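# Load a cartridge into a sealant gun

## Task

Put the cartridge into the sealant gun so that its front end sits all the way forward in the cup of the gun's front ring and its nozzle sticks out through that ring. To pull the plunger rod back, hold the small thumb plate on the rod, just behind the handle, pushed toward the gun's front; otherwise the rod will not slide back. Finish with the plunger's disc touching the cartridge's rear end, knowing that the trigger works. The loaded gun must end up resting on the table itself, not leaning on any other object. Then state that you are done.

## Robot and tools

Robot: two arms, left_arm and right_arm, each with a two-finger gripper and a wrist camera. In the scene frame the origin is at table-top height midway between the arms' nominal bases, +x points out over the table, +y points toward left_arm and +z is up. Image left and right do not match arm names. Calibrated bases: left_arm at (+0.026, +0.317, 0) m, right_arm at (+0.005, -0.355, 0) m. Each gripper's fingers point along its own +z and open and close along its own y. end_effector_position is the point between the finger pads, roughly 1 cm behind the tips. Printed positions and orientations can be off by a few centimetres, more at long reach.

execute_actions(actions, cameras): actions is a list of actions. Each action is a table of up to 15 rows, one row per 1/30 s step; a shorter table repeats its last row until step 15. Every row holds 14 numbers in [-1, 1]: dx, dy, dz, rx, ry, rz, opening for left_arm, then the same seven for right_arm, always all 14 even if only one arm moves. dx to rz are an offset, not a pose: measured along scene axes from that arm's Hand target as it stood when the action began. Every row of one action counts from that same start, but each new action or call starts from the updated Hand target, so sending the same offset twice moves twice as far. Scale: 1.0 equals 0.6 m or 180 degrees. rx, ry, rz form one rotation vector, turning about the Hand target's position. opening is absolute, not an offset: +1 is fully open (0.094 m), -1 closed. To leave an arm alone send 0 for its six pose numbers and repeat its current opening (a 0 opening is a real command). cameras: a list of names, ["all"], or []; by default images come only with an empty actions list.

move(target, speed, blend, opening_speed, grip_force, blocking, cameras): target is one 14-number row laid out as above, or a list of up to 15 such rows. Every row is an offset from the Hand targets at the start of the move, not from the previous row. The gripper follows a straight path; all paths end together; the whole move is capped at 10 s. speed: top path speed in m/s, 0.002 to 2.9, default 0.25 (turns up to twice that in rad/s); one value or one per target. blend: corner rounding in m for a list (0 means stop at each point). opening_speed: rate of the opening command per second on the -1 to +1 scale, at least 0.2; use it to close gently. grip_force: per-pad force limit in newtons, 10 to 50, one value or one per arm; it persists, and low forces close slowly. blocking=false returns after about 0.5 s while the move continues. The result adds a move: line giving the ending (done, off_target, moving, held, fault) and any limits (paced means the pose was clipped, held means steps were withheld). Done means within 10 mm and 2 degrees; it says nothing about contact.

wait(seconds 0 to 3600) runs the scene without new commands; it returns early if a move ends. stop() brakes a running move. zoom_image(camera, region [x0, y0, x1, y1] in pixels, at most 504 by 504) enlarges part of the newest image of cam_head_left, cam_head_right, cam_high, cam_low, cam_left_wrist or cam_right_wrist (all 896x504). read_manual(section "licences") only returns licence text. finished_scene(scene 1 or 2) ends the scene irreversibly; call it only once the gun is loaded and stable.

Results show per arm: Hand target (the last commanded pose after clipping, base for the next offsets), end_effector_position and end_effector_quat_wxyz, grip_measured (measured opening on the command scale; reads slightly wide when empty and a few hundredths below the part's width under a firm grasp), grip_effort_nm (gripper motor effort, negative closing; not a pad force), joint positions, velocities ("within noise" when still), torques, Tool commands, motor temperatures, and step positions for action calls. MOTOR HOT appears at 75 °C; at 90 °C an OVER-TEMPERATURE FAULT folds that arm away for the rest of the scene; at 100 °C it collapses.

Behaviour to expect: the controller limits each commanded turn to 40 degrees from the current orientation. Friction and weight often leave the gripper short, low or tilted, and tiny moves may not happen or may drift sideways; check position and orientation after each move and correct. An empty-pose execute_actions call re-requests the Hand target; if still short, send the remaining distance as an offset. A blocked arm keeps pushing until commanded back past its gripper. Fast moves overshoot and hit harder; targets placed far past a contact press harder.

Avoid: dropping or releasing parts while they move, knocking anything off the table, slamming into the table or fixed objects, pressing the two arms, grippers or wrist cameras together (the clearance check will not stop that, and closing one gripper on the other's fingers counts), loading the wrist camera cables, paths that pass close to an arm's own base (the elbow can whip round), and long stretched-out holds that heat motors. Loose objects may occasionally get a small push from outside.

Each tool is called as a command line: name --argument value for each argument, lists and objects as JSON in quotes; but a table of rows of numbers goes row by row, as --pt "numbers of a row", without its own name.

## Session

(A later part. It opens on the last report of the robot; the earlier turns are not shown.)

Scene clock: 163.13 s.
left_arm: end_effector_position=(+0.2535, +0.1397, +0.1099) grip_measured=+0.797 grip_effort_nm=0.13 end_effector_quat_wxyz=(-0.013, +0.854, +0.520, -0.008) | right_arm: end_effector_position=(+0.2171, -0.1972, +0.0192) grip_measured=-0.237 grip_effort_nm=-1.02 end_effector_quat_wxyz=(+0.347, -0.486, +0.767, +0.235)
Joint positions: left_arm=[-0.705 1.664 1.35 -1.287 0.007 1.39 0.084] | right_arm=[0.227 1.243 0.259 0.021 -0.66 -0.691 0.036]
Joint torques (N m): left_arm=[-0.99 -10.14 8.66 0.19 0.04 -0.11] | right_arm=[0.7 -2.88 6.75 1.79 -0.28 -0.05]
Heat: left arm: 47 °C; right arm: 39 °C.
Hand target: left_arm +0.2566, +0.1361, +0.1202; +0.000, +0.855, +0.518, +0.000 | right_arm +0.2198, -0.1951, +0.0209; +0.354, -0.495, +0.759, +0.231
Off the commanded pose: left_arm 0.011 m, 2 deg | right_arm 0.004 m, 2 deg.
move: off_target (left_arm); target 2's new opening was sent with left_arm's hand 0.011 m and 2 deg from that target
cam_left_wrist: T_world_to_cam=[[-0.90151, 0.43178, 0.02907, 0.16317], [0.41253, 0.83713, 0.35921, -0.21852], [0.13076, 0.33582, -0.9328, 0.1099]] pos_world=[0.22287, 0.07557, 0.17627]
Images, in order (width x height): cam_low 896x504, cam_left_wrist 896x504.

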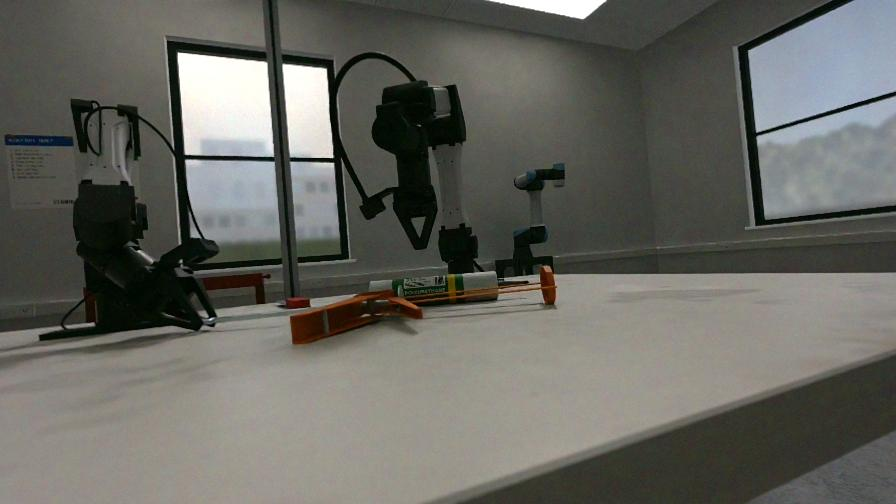

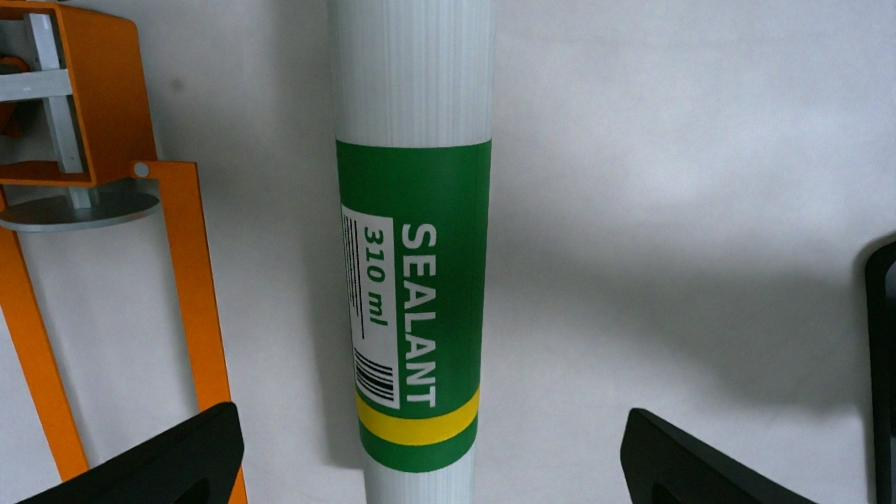

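move --pt "0 0 0.0333 0 0 0 0.83 0 0 0 0 0 0 -0.45" --pt "0.1152 -0.1558 -0.042 0 0 0.5022 0.83 0 0 0 0 0 0 -0.45" --speed 0.25 --cameras '["cam_left_wrist"]'

Scene clock: 168.63 s.
left_arm: end_effector_position=(+0.3244, +0.0468, +0.0966) grip_measured=+0.827 grip_effort_nm=0.13 end_effector_quat_wxyz=(+0.001, +0.237, +0.972, -0.004) | right_arm: end_effector_position=(+0.2171, -0.1972, +0.0192) grip_measured=-0.237 grip_effort_nm=-1.01 end_effector_quat_wxyz=(+0.347, -0.486, +0.767, +0.235)
Joint positions: left_arm=[-0.78 2.082 1.845 -1.329 0.007 -0.255 0.086] | right_arm=[0.227 1.243 0.259 0.021 -0.66 -0.691 0.036]
Joint torques (N m): left_arm=[-1.09 -11.28 8.79 0.32 -0.02 -0.22] | right_arm=[0.7 -2.88 6.78 1.79 -0.28 -0.06]
Heat: left arm: 46 °C; right arm: 39 °C.
Hand target: left_arm +0.3257, +0.0427, +0.0950; +0.000, +0.235, +0.972, +0.000 | right_arm +0.2198, -0.1951, +0.0209; +0.354, -0.495, +0.759, +0.231
Off the commanded pose: left_arm 0.005 m, 1 deg | right_arm 0.004 m, 2 deg.
move: done
cam_left_wrist: T_world_to_cam=[[-0.43303, -0.90136, 0.00647, 0.18008], [-0.8411, 0.40664, 0.35665, 0.26183], [-0.3241, 0.149, -0.93421, 0.27586]] pos_world=[0.38761, 0.01474, 0.16317]

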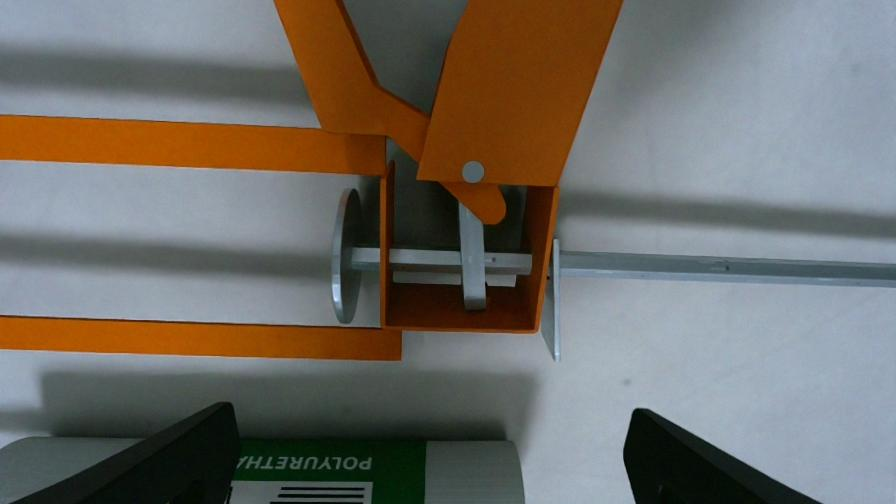

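move --target '[0.0013, -0.0045, -0.0917, 0, 0, 0, 0.83, 0, 0, 0, 0, 0, 0, -0.45]' --speed 0.12 --cameras '["cam_left_wrist"]'

Scene clock: 172.37 s.
left_arm: end_effector_position=(+0.3288, +0.0404, +0.0489) grip_measured=+0.827 grip_effort_nm=0.13 end_effector_quat_wxyz=(+0.005, +0.237, +0.971, -0.007) | right_arm: end_effector_position=(+0.2171, -0.1972, +0.0192) grip_measured=-0.237 grip_effort_nm=-1.01 end_effector_quat_wxyz=(+0.347, -0.486, +0.767, +0.235)
Joint positions: left_arm=[-0.784 2.12 1.713 -1.149 0.007 -0.259 0.086] | right_arm=[0.227 1.243 0.259 0.021 -0.66 -0.691 0.036]
Joint torques (N m): left_arm=[-1.05 -12.29 5.16 0.58 -0.03 -0.18] | right_arm=[0.69 -2.92 6.78 1.79 -0.28 -0.05]
Heat: left arm: 46 °C; right arm: 39 °C.
Hand target: left_arm +0.3264, +0.0400, +0.0400; +0.000, +0.235, +0.972, +0.000 | right_arm +0.2198, -0.1951, +0.0209; +0.354, -0.495, +0.759, +0.231
Off the commanded pose: left_arm 0.009 m, 1 deg | right_arm 0.004 m, 2 deg.
move: done
cam_left_wrist: T_world_to_cam=[[-0.43303, -0.90133, 0.00928, 0.17647], [-0.8437, 0.40892, 0.34778, 0.28636], [-0.31726, 0.14278, -0.93753, 0.2319]] pos_world=[0.3916, 0.00885, 0.11618]

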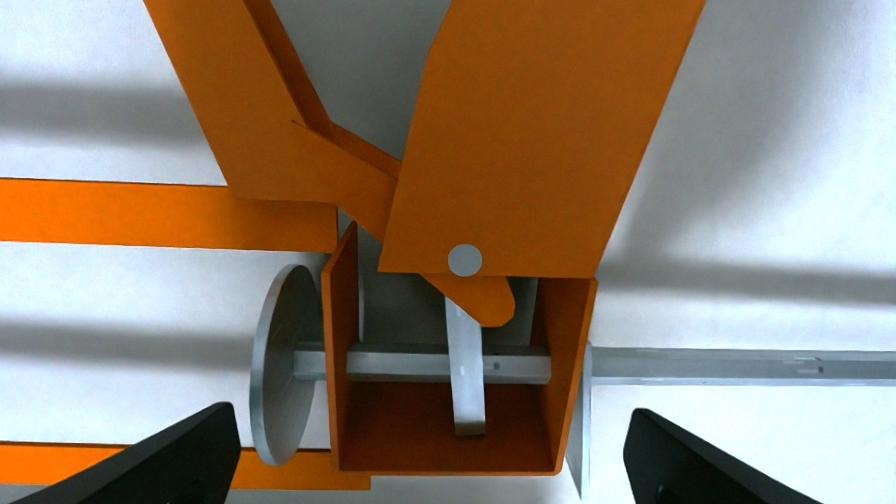

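move --target '[-0.006, 0.0042, -0.0167, 0, 0, 0, 0.83, 0, 0, 0, 0, 0, 0, -0.45]' --speed 0.1 --cameras '["cam_left_wrist"]'

Scene clock: 174.27 s.
left_arm: end_effector_position=(+0.3258, +0.0432, +0.0362) grip_measured=+0.827 grip_effort_nm=0.13 end_effector_quat_wxyz=(+0.002, +0.236, +0.972, -0.005) | right_arm: end_effector_position=(+0.2171, -0.1972, +0.0192) grip_measured=-0.237 grip_effort_nm=-1.01 end_effector_quat_wxyz=(+0.347, -0.486, +0.767, +0.235)
Joint positions: left_arm=[-0.784 2.12 1.662 -1.105 0.007 -0.26 0.086] | right_arm=[0.227 1.243 0.259 0.021 -0.66 -0.691 0.036]
Joint torques (N m): left_arm=[-1.18 -12.89 5.04 0.57 -0.01 -0.18] | right_arm=[0.69 -2.91 6.75 1.79 -0.28 -0.06]
Heat: left arm: 45 °C; right arm: 39 °C.
Hand target: left_arm +0.3229, +0.0424, +0.0300; +0.000, +0.235, +0.972, +0.000 | right_arm +0.2198, -0.1951, +0.0209; +0.354, -0.495, +0.759, +0.231
Off the commanded pose: left_arm 0.007 m, 1 deg | right_arm 0.004 m, 2 deg.
move: done
cam_left_wrist: T_world_to_cam=[[-0.43194, -0.90187, 0.00734, 0.17755], [-0.84239, 0.40633, 0.35394, 0.28648], [-0.32219, 0.1467, -0.93524, 0.22002]] pos_world=[0.38891, 0.01144, 0.10307]

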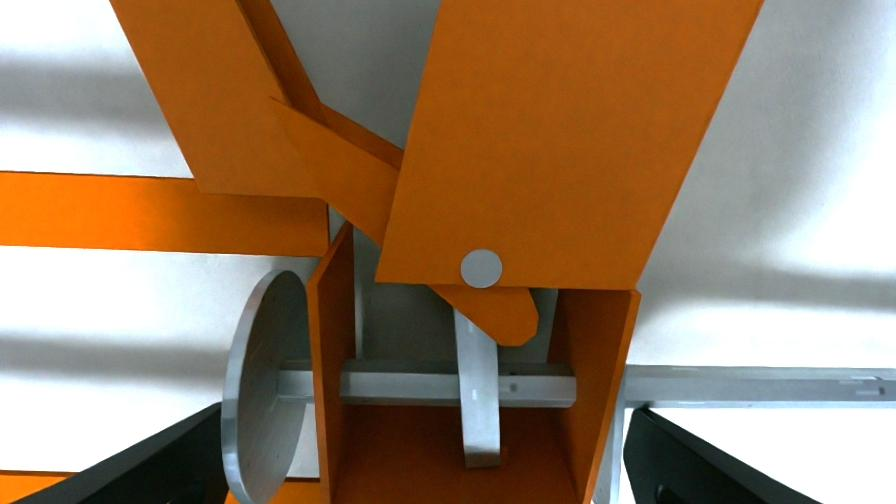

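move --target '[0, 0, 0, 0, 0, 0, 0.5, 0, 0, 0, 0, 0, 0, -0.45]' --speed 0.1 --opening_speed 0.4 --grip_force '[50, 50]' --cameras '["cam_left_wrist"]'

Scene clock: 175.60 s.
left_arm: end_effector_position=(+0.3256, +0.0425, +0.0362) grip_measured=+0.503 grip_effort_nm=-0.19 end_effector_quat_wxyz=(+0.003, +0.237, +0.971, -0.005) | right_arm: end_effector_position=(+0.2171, -0.1973, +0.0192) grip_measured=-0.237 grip_effort_nm=-1.01 end_effector_quat_wxyz=(+0.347, -0.486, +0.767, +0.235)
Joint positions: left_arm=[-0.785 2.12 1.662 -1.103 0.007 -0.261 0.071] | right_arm=[0.227 1.243 0.259 0.021 -0.66 -0.692 0.036]
Joint torques (N m): left_arm=[-1.05 -12.93 4.96 0.58 -0.03 -0.19] | right_arm=[0.7 -2.89 6.72 1.79 -0.29 -0.04]
Heat: left arm: 45 °C; right arm: 39 °C.
Hand target: left_arm +0.3229, +0.0424, +0.0300; +0.000, +0.235, +0.972, +0.000 | right_arm +0.2197, -0.1951, +0.0208; +0.354, -0.495, +0.759, +0.231
Off the commanded pose: left_arm 0.007 m, 1 deg | right_arm 0.004 m, 2 deg.
move: done
cam_left_wrist: T_world_to_cam=[[-0.43307, -0.90133, 0.00774, 0.17718], [-0.84228, 0.40772, 0.35261, 0.28655], [-0.32097, 0.14618, -0.93574, 0.2197]] pos_world=[0.3886, 0.01074, 0.10317]

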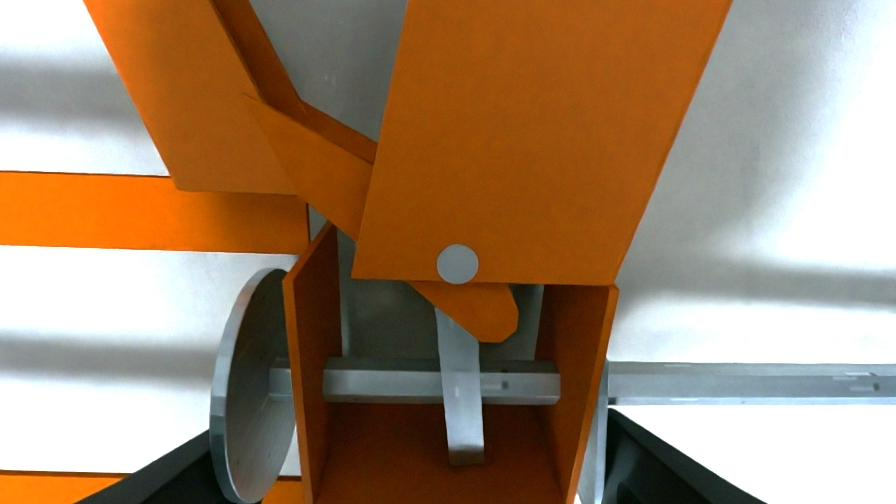

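move --target '[0, 0, 0, 0, 0, 0, 0.25, 0, 0, 0, 0, 0, 0, -0.45]' --speed 0.1 --opening_speed 0.4 --cameras '["cam_left_wrist"]'

Scene clock: 177.27 s.
left_arm: end_effector_position=(+0.3255, +0.0432, +0.0362) grip_measured=+0.254 grip_effort_nm=-0.25 end_effector_quat_wxyz=(+0.002, +0.240, +0.971, -0.004) | right_arm: end_effector_position=(+0.2169, -0.1989, +0.0172) grip_measured=-0.238 grip_effort_nm=-1.01 end_effector_quat_wxyz=(+0.344, -0.487, +0.769, +0.230)
Joint positions: left_arm=[-0.785 2.12 1.662 -1.106 0.004 -0.254 0.059] | right_arm=[0.227 1.243 0.259 0.013 -0.648 -0.698 0.036]
Joint torques (N m): left_arm=[-1.05 -13 5 0.6 0.01 -0.24] | right_arm=[0.66 -2.91 6.76 1.86 -0.41 0.01]
Heat: left arm: 45 °C; right arm: 39 °C.
Hand target: left_arm +0.3229, +0.0424, +0.0300; +0.000, +0.235, +0.972, +0.000 | right_arm +0.2198, -0.1951, +0.0209; +0.354, -0.495, +0.759, +0.231
Off the commanded pose: left_arm 0.007 m, 1 deg | right_arm 0.006 m, 2 deg.
move: done
cam_left_wrist: T_world_to_cam=[[-0.43882, -0.89856, 0.0049, 0.17953], [-0.83962, 0.41197, 0.354, 0.28512], [-0.32011, 0.15123, -0.93523, 0.21907]] pos_world=[0.3883, 0.01073, 0.10307]

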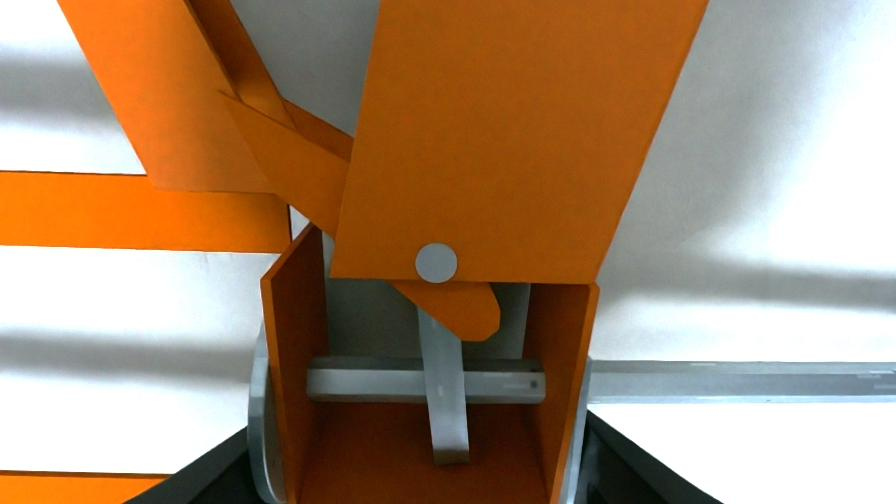

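move --target '[0, 0, 0, 0, 0, 0, 0.17, 0, 0, 0, 0, 0, 0, -0.45]' --speed 0.1 --opening_speed 0.4 --cameras '["cam_left_wrist"]'

zoom_image --camera "cam_left_wrist" --region '[180, 200, 684, 504]'

Scene clock: 178.13 s.
left_arm: end_effector_position=(+0.3253, +0.0436, +0.0362) grip_measured=+0.184 grip_effort_nm=-0.98 end_effector_quat_wxyz=(+0.002, +0.243, +0.970, -0.003) | right_arm: end_effector_position=(+0.2166, -0.1994, +0.0166) grip_measured=-0.238 grip_effort_nm=-1.01 end_effector_quat_wxyz=(+0.343, -0.488, +0.769, +0.229)
Joint positions: left_arm=[-0.785 2.12 1.662 -1.107 0.003 -0.249 0.056] | right_arm=[0.227 1.243 0.259 0.01 -0.645 -0.701 0.036]
Joint torques (N m): left_arm=[-1.06 -12.86 5.03 0.58 0 -0.23] | right_arm=[0.66 -2.95 6.72 1.87 -0.45 0.04]
Heat: left arm: 45 °C; right arm: 39 °C.
Hand target: left_arm +0.3229, +0.0424, +0.0300; +0.000, +0.235, +0.972, +0.000 | right_arm +0.2197, -0.1951, +0.0209; +0.354, -0.495, +0.759, +0.231
Off the commanded pose: left_arm 0.007 m, 1 deg | right_arm 0.007 m, 2 deg.
move: done
cam_left_wrist: T_world_to_cam=[[-0.44398, -0.89603, 0.00328, 0.18153], [-0.83715, 0.41611, 0.35501, 0.28379], [-0.31946, 0.15487, -0.93486, 0.21855]] pos_world=[0.38799, 0.01072, 0.10297]

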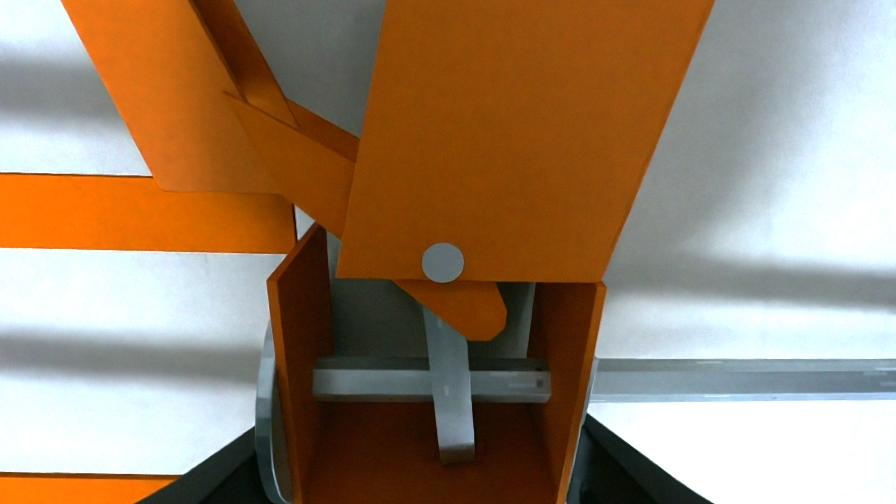

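Scaled by 1.000.

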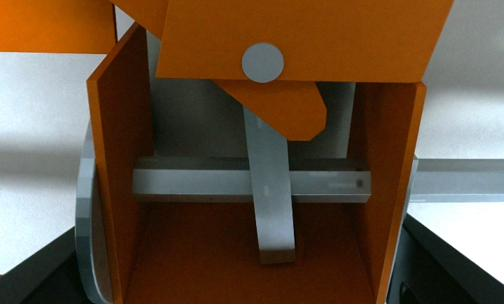

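move --pt "0.004 0.002 0.007 0 0 0 0.17 -0.0053 -0.0072 -0.0072 0 0 0 -0.45" --pt "0.004 0.002 0.007 0 0 0 0.5 -0.0053 -0.0072 -0.0072 0 0 0 -0.45" --speed 0.1 --opening_speed 0.5 --cameras '["cam_left_wrist"]'

Scene clock: 179.97 s.
left_arm: end_effector_position=(+0.3256, +0.0436, +0.0362) grip_measured=+0.497 grip_effort_nm=0.13 end_effector_quat_wxyz=(+0.002, +0.238, +0.971, -0.003) | right_arm: end_effector_position=(+0.2161, -0.1999, +0.0167) grip_measured=-0.238 grip_effort_nm=-1.01 end_effector_quat_wxyz=(+0.345, -0.490, +0.767, +0.230)
Joint positions: left_arm=[-0.785 2.12 1.662 -1.106 0.003 -0.258 0.07] | right_arm=[0.22 1.243 0.257 0.011 -0.654 -0.712 0.036]
Joint torques (N m): left_arm=[-0.57 -12.92 6.58 0.37 0.02 -0.15] | right_arm=[-0.61 -2.7 5.09 1.95 -0.48 -0.06]
Heat: left arm: 45 °C; right arm: 39 °C.
Hand target: left_arm +0.3252, +0.0436, +0.0342; +0.000, +0.235, +0.972, +0.000 | right_arm +0.2166, -0.1995, +0.0165; +0.354, -0.495, +0.759, +0.231
Off the commanded pose: left_arm 0.002 m, 1 deg | right_arm 0.001 m, 2 deg.
move: done
cam_left_wrist: T_world_to_cam=[[-0.43506, -0.9004, 0.00358, 0.17886], [-0.84141, 0.40797, 0.35439, 0.28577], [-0.32055, 0.15117, -0.93509, 0.21911]] pos_world=[0.3885, 0.01133, 0.10297]

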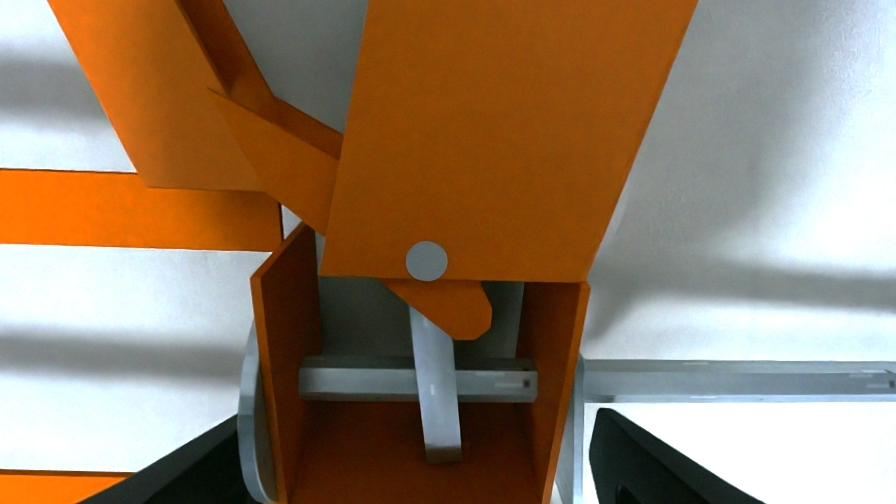

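move --target '[0, 0, 0.035, 0, 0, 0, 0.6, 0, 0, 0, 0, 0, 0, -0.45]' --speed 0.1 --cameras '["cam_left_wrist", "cam_low"]'

Scene clock: 181.10 s.
left_arm: end_effector_position=(+0.3211, +0.0476, +0.0455) grip_measured=+0.597 grip_effort_nm=0.13 end_effector_quat_wxyz=(-0.012, +0.238, +0.971, +0.005) | right_arm: end_effector_position=(+0.2161, -0.1999, +0.0167) grip_measured=-0.238 grip_effort_nm=-1.02 end_effector_quat_wxyz=(+0.345, -0.490, +0.767, +0.230)
Joint positions: left_arm=[-0.785 2.12 1.7 -1.175 0.003 -0.258 0.075] | right_arm=[0.22 1.243 0.257 0.011 -0.654 -0.712 0.036]
Joint torques (N m): left_arm=[-0.5 -14.52 8.57 0.27 0.01 -0.16] | right_arm=[-0.62 -2.7 5.08 1.95 -0.47 -0.07]
Heat: left arm: 45 °C; right arm: 39 °C.
Hand target: left_arm +0.3253, +0.0435, +0.0552; +0.000, +0.235, +0.972, +0.000 | right_arm +0.2166, -0.1995, +0.0165; +0.354, -0.495, +0.759, +0.231
Off the commanded pose: left_arm 0.011 m, 1 deg | right_arm 0.001 m, 2 deg.
move: off_target (left_arm)
cam_left_wrist: T_world_to_cam=[[-0.43504, -0.90039, -0.00548, 0.18098], [-0.83281, 0.40006, 0.3826, 0.27343], [-0.34229, 0.17101, -0.9239, 0.23135]] pos_world=[0.38564, 0.014, 0.11013]
Images, in order (width x height): cam_low 896x504, cam_left_wrist 896x504.

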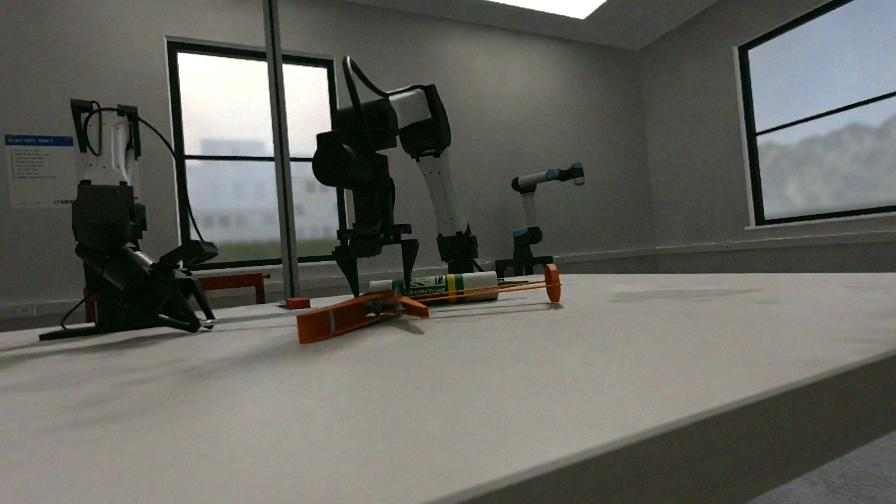

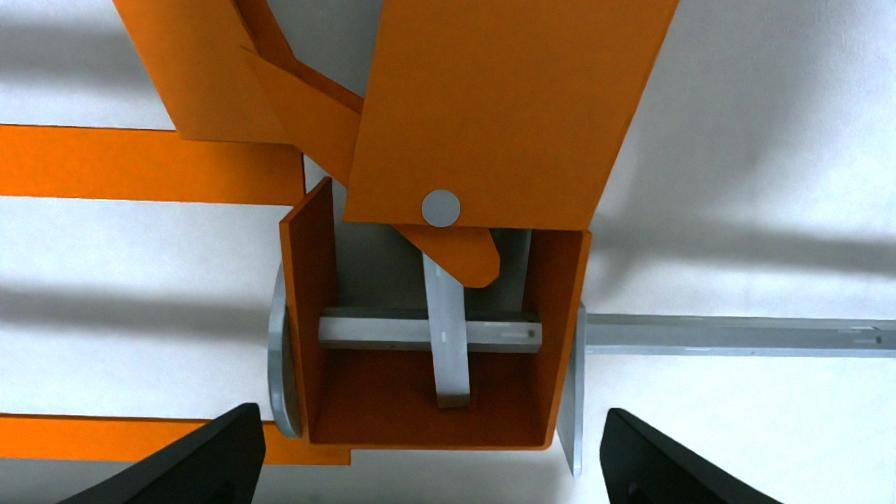

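move --pt "0 0 0.1247 0 0 0 0.85 0 0 0 0 0 0 -0.45" --pt "-0.1145 0.1543 0.1247 0 0 -0.502 0.85 0 0 0 0 0 0 -0.45" --speed 0.35 --blend '[0.02, 0]' --cameras '["cam_left_wrist", "cam_low", "cam_high"]'

Scene clock: 185.07 s.
left_arm: end_effector_position=(+0.2559, +0.1328, +0.1276) grip_measured=+0.847 grip_effort_nm=0.13 end_effector_quat_wxyz=(-0.008, +0.853, +0.521, -0.005) | right_arm: end_effector_position=(+0.2161, -0.1999, +0.0167) grip_measured=-0.238 grip_effort_nm=-1.02 end_effector_quat_wxyz=(+0.345, -0.490, +0.767, +0.230)
Joint positions: left_arm=[-0.72 1.673 1.431 -1.346 0.003 1.37 0.087] | right_arm=[0.22 1.243 0.257 0.011 -0.654 -0.712 0.036]
Joint torques (N m): left_arm=[0.4 -11.02 4.92 0.45 0.08 0.05] | right_arm=[-0.64 -2.69 5.09 1.95 -0.48 -0.07]
Heat: left arm: 45 °C; right arm: 40 °C.
Hand target: left_arm +0.2566, +0.1362, +0.1301; +0.000, +0.855, +0.519, +0.000 | right_arm +0.2166, -0.1995, +0.0165; +0.354, -0.495, +0.759, +0.231
Off the commanded pose: left_arm 0.004 m, 1 deg | right_arm 0.001 m, 2 deg.
move: done
cam_left_wrist: T_world_to_cam=[[-0.90321, 0.42888, 0.01646, 0.17009], [0.40547, 0.84008, 0.36037, -0.21881], [0.14073, 0.33217, -0.93266, 0.12642]] pos_world=[0.22456, 0.06887, 0.19396]
Images, in order (width x height): cam_high 896x504, cam_low 896x504, cam_left_wrist 896x504.

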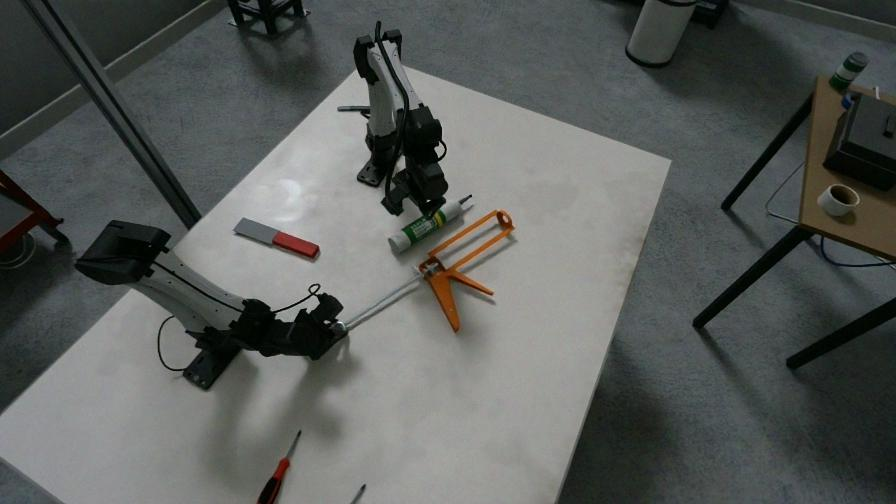

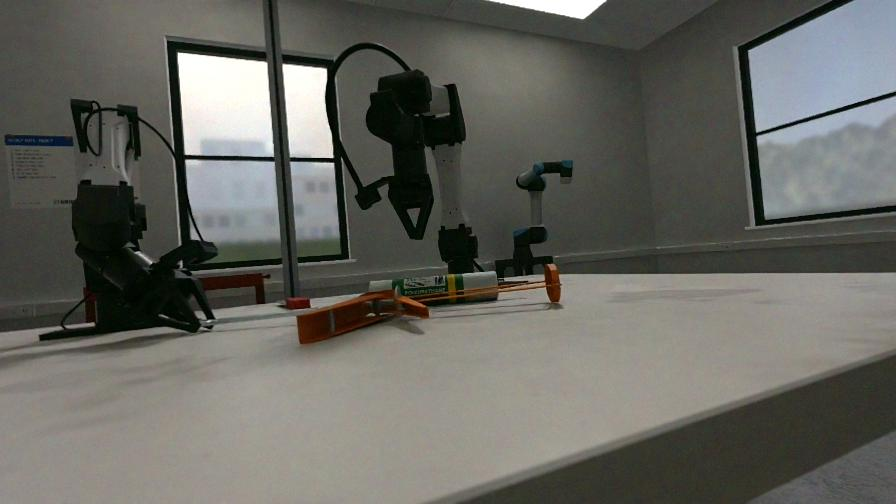

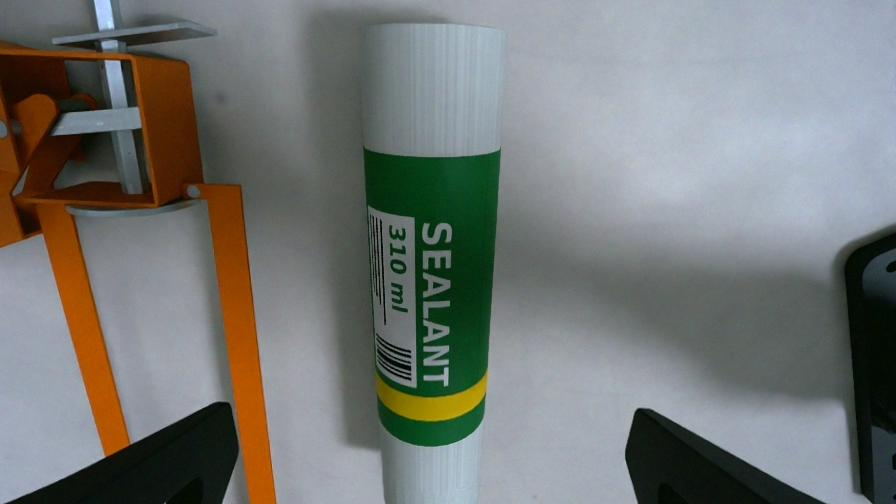

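move --target '[0, 0.0025, -0.1583, 0, 0, 0, 0.85, 0, 0, 0, 0, 0, 0, -0.45]' --speed 0.2 --cameras '["cam_left_wrist"]'

Scene clock: 188.67 s.
left_arm: end_effector_position=(+0.2563, +0.1340, +0.0418) grip_measured=+0.847 grip_effort_nm=0.13 end_effector_quat_wxyz=(+0.007, +0.854, +0.521, +0.001) | right_arm: end_effector_position=(+0.2161, -0.1999, +0.0167) grip_measured=-0.238 grip_effort_nm=-1.01 end_effector_quat_wxyz=(+0.345, -0.490, +0.767, +0.230)
Joint positions: left_arm=[-0.716 1.699 1.113 -0.971 0.003 1.375 0.087] | right_arm=[0.22 1.243 0.257 0.011 -0.654 -0.712 0.036]
Joint torques (N m): left_arm=[0.39 -7.76 4.74 0.58 0.08 0.04] | right_arm=[-0.62 -2.7 5.08 1.95 -0.48 -0.07]
Heat: left arm: 45 °C; right arm: 40 °C.
Hand target: left_arm +0.2565, +0.1377, +0.0351; +0.000, +0.855, +0.518, +0.000 | right_arm +0.2166, -0.1995, +0.0165; +0.354, -0.495, +0.759, +0.231
Off the commanded pose: left_arm 0.008 m, 1 deg | right_arm 0.001 m, 2 deg.
move: done
cam_left_wrist: T_world_to_cam=[[-0.90294, 0.42956, -0.01369, 0.17254], [0.39743, 0.84668, 0.35381, -0.18766], [0.16358, 0.31403, -0.93522, 0.04257]] pos_world=[0.22341, 0.07141, 0.10857]

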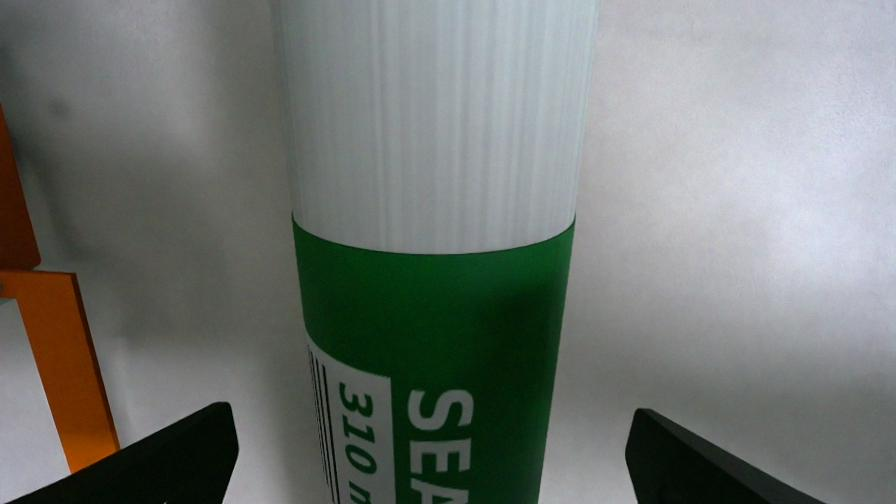

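move --pt "0 0 -0.0085 0 0 0 0.85 0 0 0 0 0 0 -0.45" --speed 0.1

Scene clock: 189.50 s.
left_arm: end_effector_position=(+0.2566, +0.1338, +0.0371) grip_measured=+0.847 grip_effort_nm=0.13 end_effector_quat_wxyz=(+0.008, +0.854, +0.521, +0.001) | right_arm: end_effector_position=(+0.2161, -0.1999, +0.0167) grip_measured=-0.238 grip_effort_nm=-1.01 end_effector_quat_wxyz=(+0.345, -0.490, +0.767, +0.230)
Joint positions: left_arm=[-0.716 1.705 1.1 -0.951 0.003 1.375 0.087] | right_arm=[0.22 1.243 0.257 0.011 -0.654 -0.712 0.036]
Joint torques (N m): left_arm=[0.35 -7.61 4.89 0.55 0.1 0.06] | right_arm=[-0.64 -2.71 5.09 1.95 -0.47 -0.07]
Heat: left arm: 45 °C; right arm: 40 °C.
Hand target: left_arm +0.2565, +0.1377, +0.0299; +0.000, +0.855, +0.519, +0.000 | right_arm +0.2166, -0.1995, +0.0165; +0.354, -0.495, +0.759, +0.231
Off the commanded pose: left_arm 0.008 m, 1 deg | right_arm 0.001 m, 2 deg.
move: done

move --pt "0 0 0 0 0 0 -0.05 0 0 0 0 0 0 -0.45" --speed 0.1 --opening_speed 0.7 --grip_force '[40, 50]' --cameras '["cam_left_wrist"]'

Scene clock: 191.70 s.
left_arm: end_effector_position=(+0.2566, +0.1338, +0.0371) grip_measured=+0.028 grip_effort_nm=-0.83 end_effector_quat_wxyz=(+0.008, +0.854, +0.521, +0.001) | right_arm: end_effector_position=(+0.2161, -0.1999, +0.0167) grip_measured=-0.238 grip_effort_nm=-1.02 end_effector_quat_wxyz=(+0.345, -0.490, +0.767, +0.230)
Joint positions: left_arm=[-0.716 1.705 1.1 -0.95 0.003 1.375 0.048] | right_arm=[0.22 1.243 0.257 0.011 -0.654 -0.712 0.036]
Joint torques (N m): left_arm=[0.42 -7.49 4.7 0.53 0.08 0.05] | right_arm=[-0.62 -2.7 5.09 1.95 -0.48 -0.06]
Motor temperatures (°C): left_arm=[23 44 35 25 23 22 24] | right_arm=[24 32 34 40 23 21 27]
Heat: left arm: 44 °C; right arm: 40 °C.
Hand target: left_arm +0.2565, +0.1377, +0.0299; +0.000, +0.855, +0.519, +0.000 | right_arm +0.2166, -0.1995, +0.0165; +0.354, -0.495, +0.759, +0.231
Off the commanded pose: left_arm 0.008 m, 1 deg | right_arm 0.001 m, 2 deg.
grip_force (N): 40, 50
move: done
cam_left_wrist: T_world_to_cam=[[-0.90291, 0.42954, -0.01555, 0.17293], [0.3969, 0.8471, 0.3534, -0.18578], [0.16497, 0.31291, -0.93534, 0.03798]] pos_world=[0.22361, 0.07121, 0.10387]

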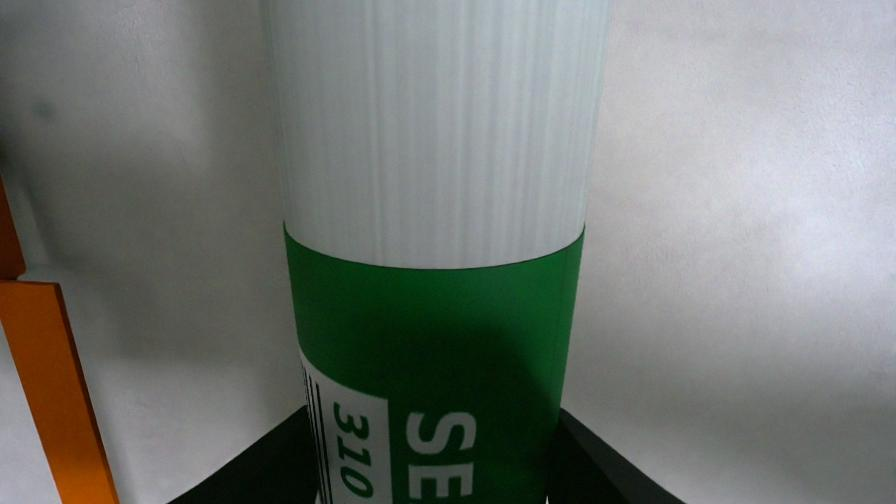

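move --pt "0 -0.004 0.2 0 0 0 -0.05 0 0 0 0 0 0 -0.45" --pt "0.155 -0.11 0.2 0 0 0 -0.05 0 0 0 0 0 0 -0.45" --speed 0.2 --blend '[0.02, 0]' --cameras '["cam_left_wrist", "cam_low", "cam_high"]'

zoom_image --camera "cam_low" --region '[320, 190, 600, 350]'

zoom_image --camera "cam_high" --region '[390, 170, 550, 300]'

Scene clock: 195.37 s.
left_arm: end_effector_position=(+0.3443, +0.0709, +0.1418) grip_measured=+0.015 grip_effort_nm=-0.85 end_effector_quat_wxyz=(-0.006, +0.853, +0.521, -0.004) | right_arm: end_effector_position=(+0.2161, -0.1999, +0.0167) grip_measured=-0.238 grip_effort_nm=-1.01 end_effector_quat_wxyz=(+0.345, -0.490, +0.767, +0.230)
Joint positions: left_arm=[-0.703 2.127 2.094 -1.553 0.003 1.388 0.048] | right_arm=[0.22 1.243 0.257 0.011 -0.654 -0.712 0.036]
Joint torques (N m): left_arm=[0.4 -13.2 9.73 0.15 0.06 0.06] | right_arm=[-0.62 -2.7 5.09 1.95 -0.47 -0.06]
Heat: left arm: 44 °C; right arm: 40 °C.
Hand target: left_arm +0.3495, +0.0716, +0.1500; +0.000, +0.855, +0.519, +0.000 | right_arm +0.2166, -0.1995, +0.0165; +0.354, -0.495, +0.759, +0.231
Off the commanded pose: left_arm 0.010 m, 1 deg | right_arm 0.001 m, 2 deg.
joint sent to its limit (left arm) — joint 4 (wrist pitch), lower limit. The joint targets still meet the commanded pose.
grip_force (N): 40, 50
move: done
cam_left_wrist: T_world_to_cam=[[-0.9031, 0.42923, 0.01301, 0.27675], [0.4048, 0.84081, 0.35941, -0.20753], [0.14333, 0.32985, -0.93309, 0.14712]] pos_world=[0.31285, 0.00718, 0.20826]
Images, in order (width x height): cam_high 896x504, cam_low 896x504, cam_left_wrist 896x504.

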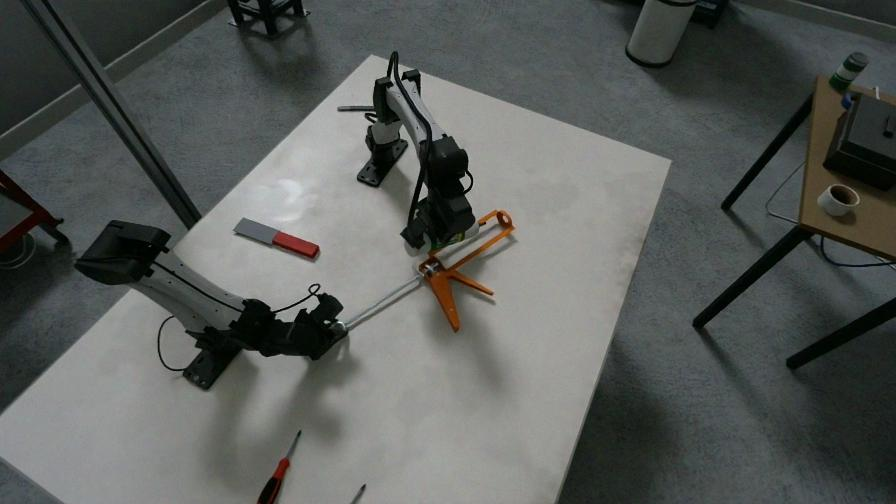

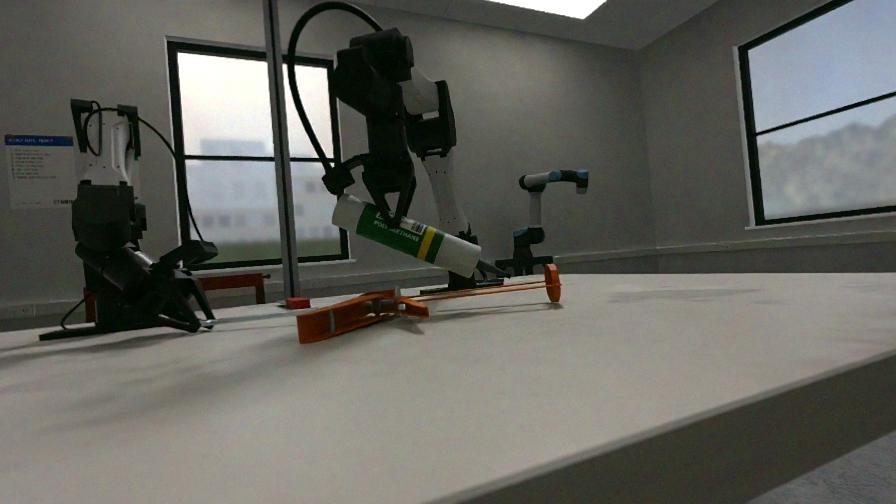

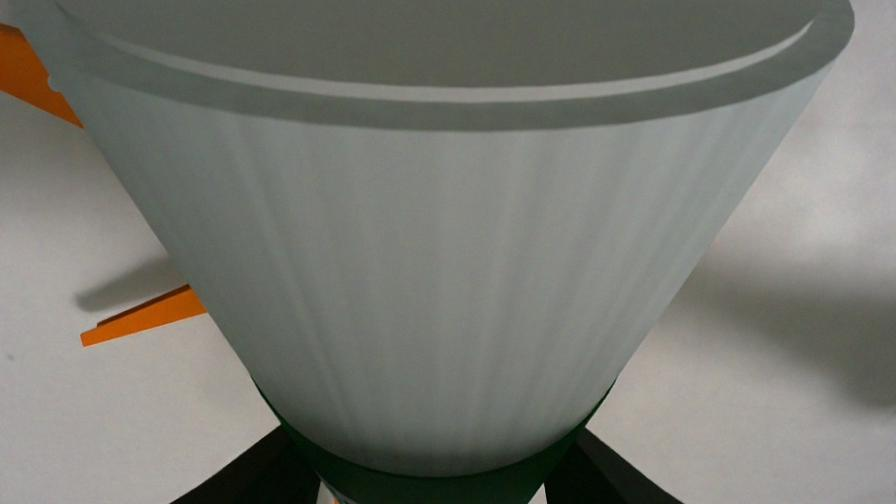

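Scaled by 1.800 from the camera's image (finer frame: 1280x720).

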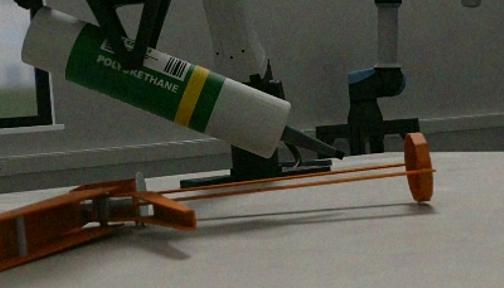

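Scaled by 3.150 from the camera's image (finer frame: 1280x720).

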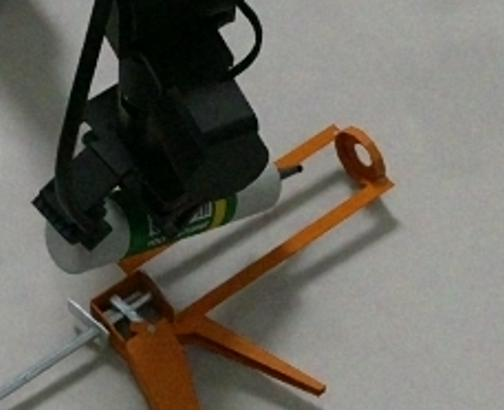

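move --pt "0.0305 0.024 -0.063 0.0557 -0.029 0 -0.05 0 0 0 0 0 0 -0.45" --speed 0.15 --cameras '["cam_left_wrist", "cam_low", "cam_high", "cam_head_left"]'

zoom_image --camera "cam_low" --region '[320, 190, 600, 350]'

zoom_image --camera "cam_high" --region '[400, 180, 540, 300]'

Scene clock: 201.63 s.
left_arm: end_effector_position=(+0.3675, +0.0843, +0.1120) grip_measured=+0.015 grip_effort_nm=-0.85 end_effector_quat_wxyz=(-0.044, +0.851, +0.518, +0.068) | right_arm: end_effector_position=(+0.2161, -0.1999, +0.0167) grip_measured=-0.238 grip_effort_nm=-1.02 end_effector_quat_wxyz=(+0.345, -0.490, +0.767, +0.230)
Joint positions: left_arm=[-0.711 2.176 2.044 -1.473 -0.157 1.38 0.048] | right_arm=[0.22 1.243 0.257 0.011 -0.654 -0.712 0.036]
Joint torques (N m): left_arm=[-1.37 -14.45 5.68 0.29 -0.35 -0.12] | right_arm=[-0.62 -2.7 5.11 1.95 -0.47 -0.07]
Heat: left arm: 44 °C; right arm: 40 °C.
Hand target: left_arm +0.3678, +0.0861, +0.1123; -0.051, +0.851, +0.516, +0.084 | right_arm +0.2166, -0.1995, +0.0165; +0.354, -0.495, +0.759, +0.231
Off the commanded pose: left_arm 0.002 m, 2 deg | right_arm 0.001 m, 2 deg.
grip_force (N): 40, 50
move: done
cam_left_wrist: T_world_to_cam=[[-0.90201, 0.4317, -0.00198, 0.29335], [0.3718, 0.77917, 0.50464, -0.21633], [0.2194, 0.45445, -0.86333, 0.06528]] pos_world=[0.33071, 0.01225, 0.16611]
Images, in order (width x height): cam_head_left 896x504, cam_high 896x504, cam_low 896x504, cam_left_wrist 896x504.

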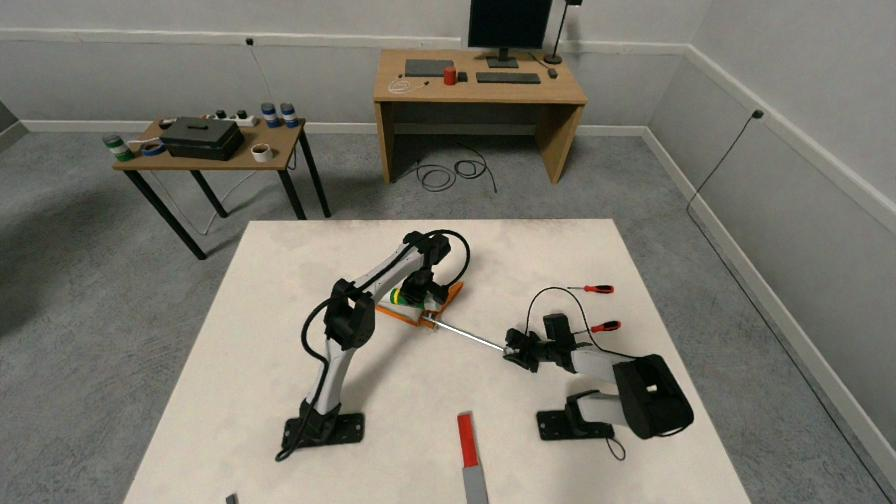

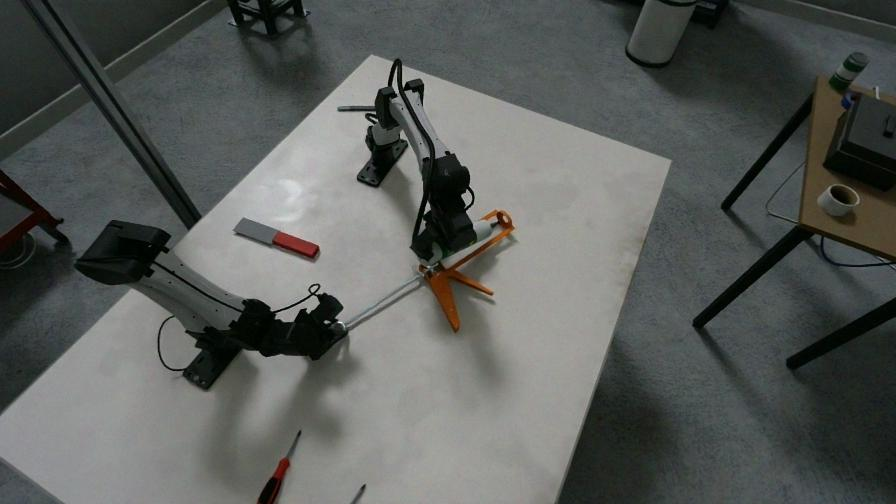

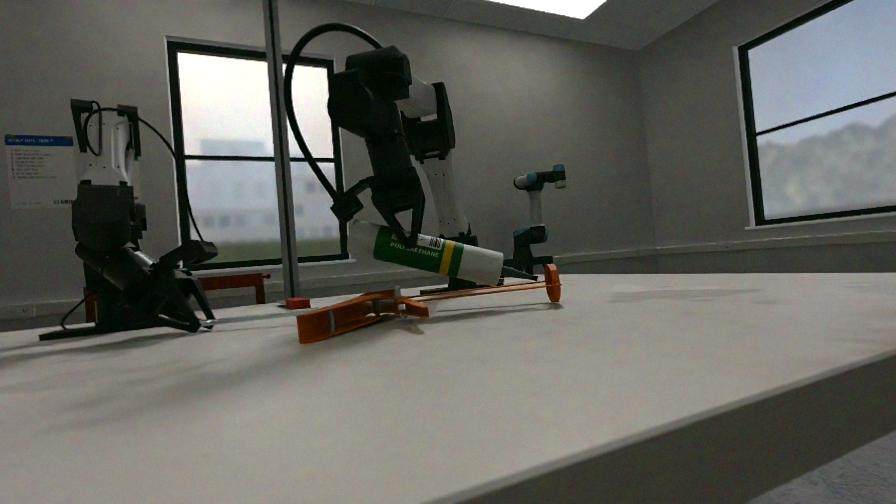

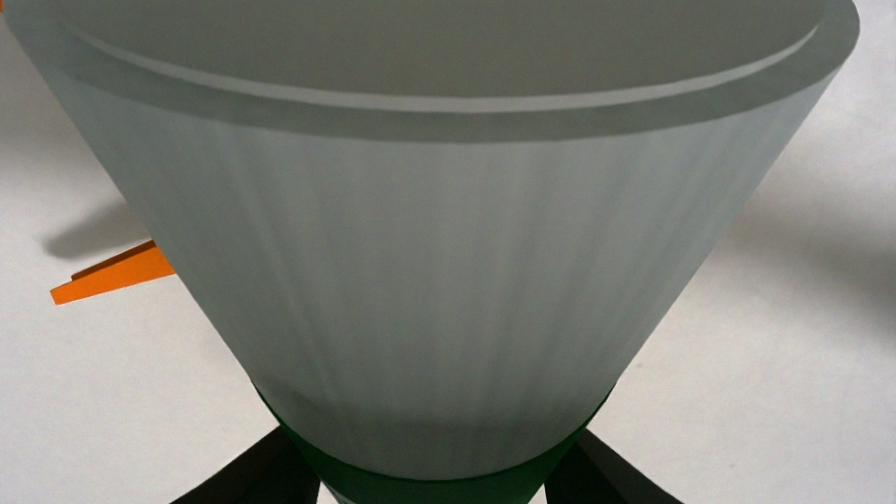

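Scaled by 1.800 from the camera's image (finer frame: 1280x720).

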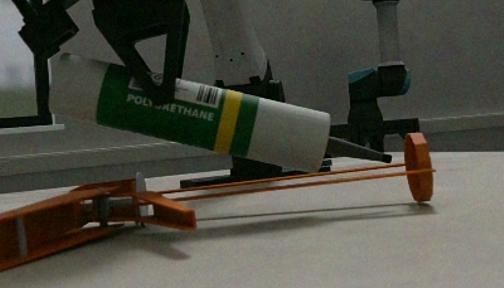

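Scaled by 3.600 from the camera's image (finer frame: 1280x720).

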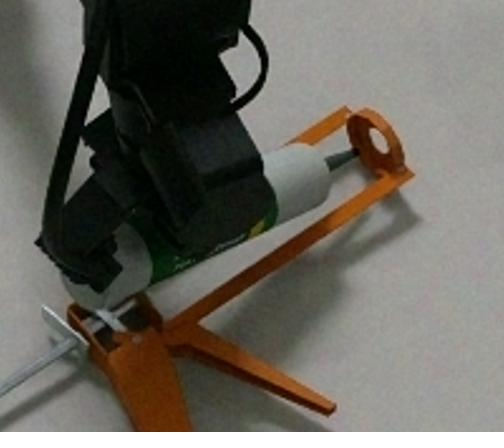

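zoom_image --camera "cam_high" --region '[412, 202, 524, 265]'

zoom_image --camera "cam_low" --region '[340, 215, 580, 315]'

zoom_image --camera "cam_head_left" --region '[360, 260, 480, 340]'

Scaled by 4.500 from the camera's image (finer frame: 1280x720).

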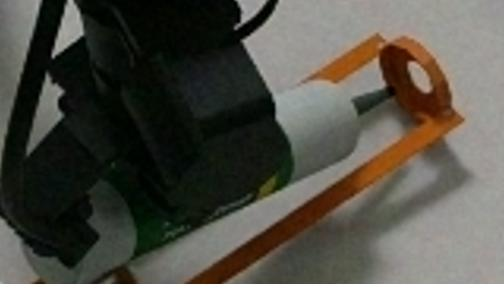

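Scaled by 2.100 from the camera's image (finer frame: 1280x720).

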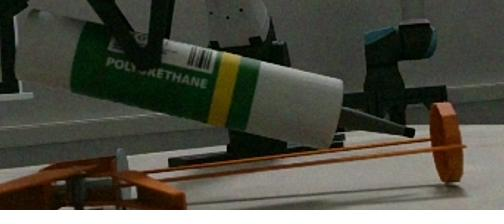

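Scaled by 4.200 from the camera's image (finer frame: 1280x720).

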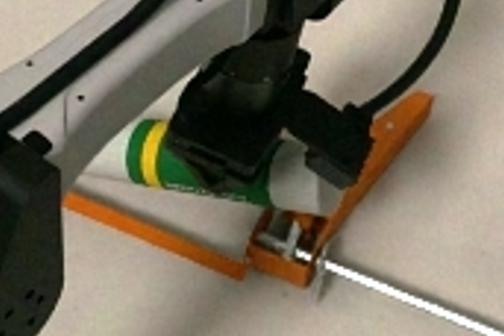

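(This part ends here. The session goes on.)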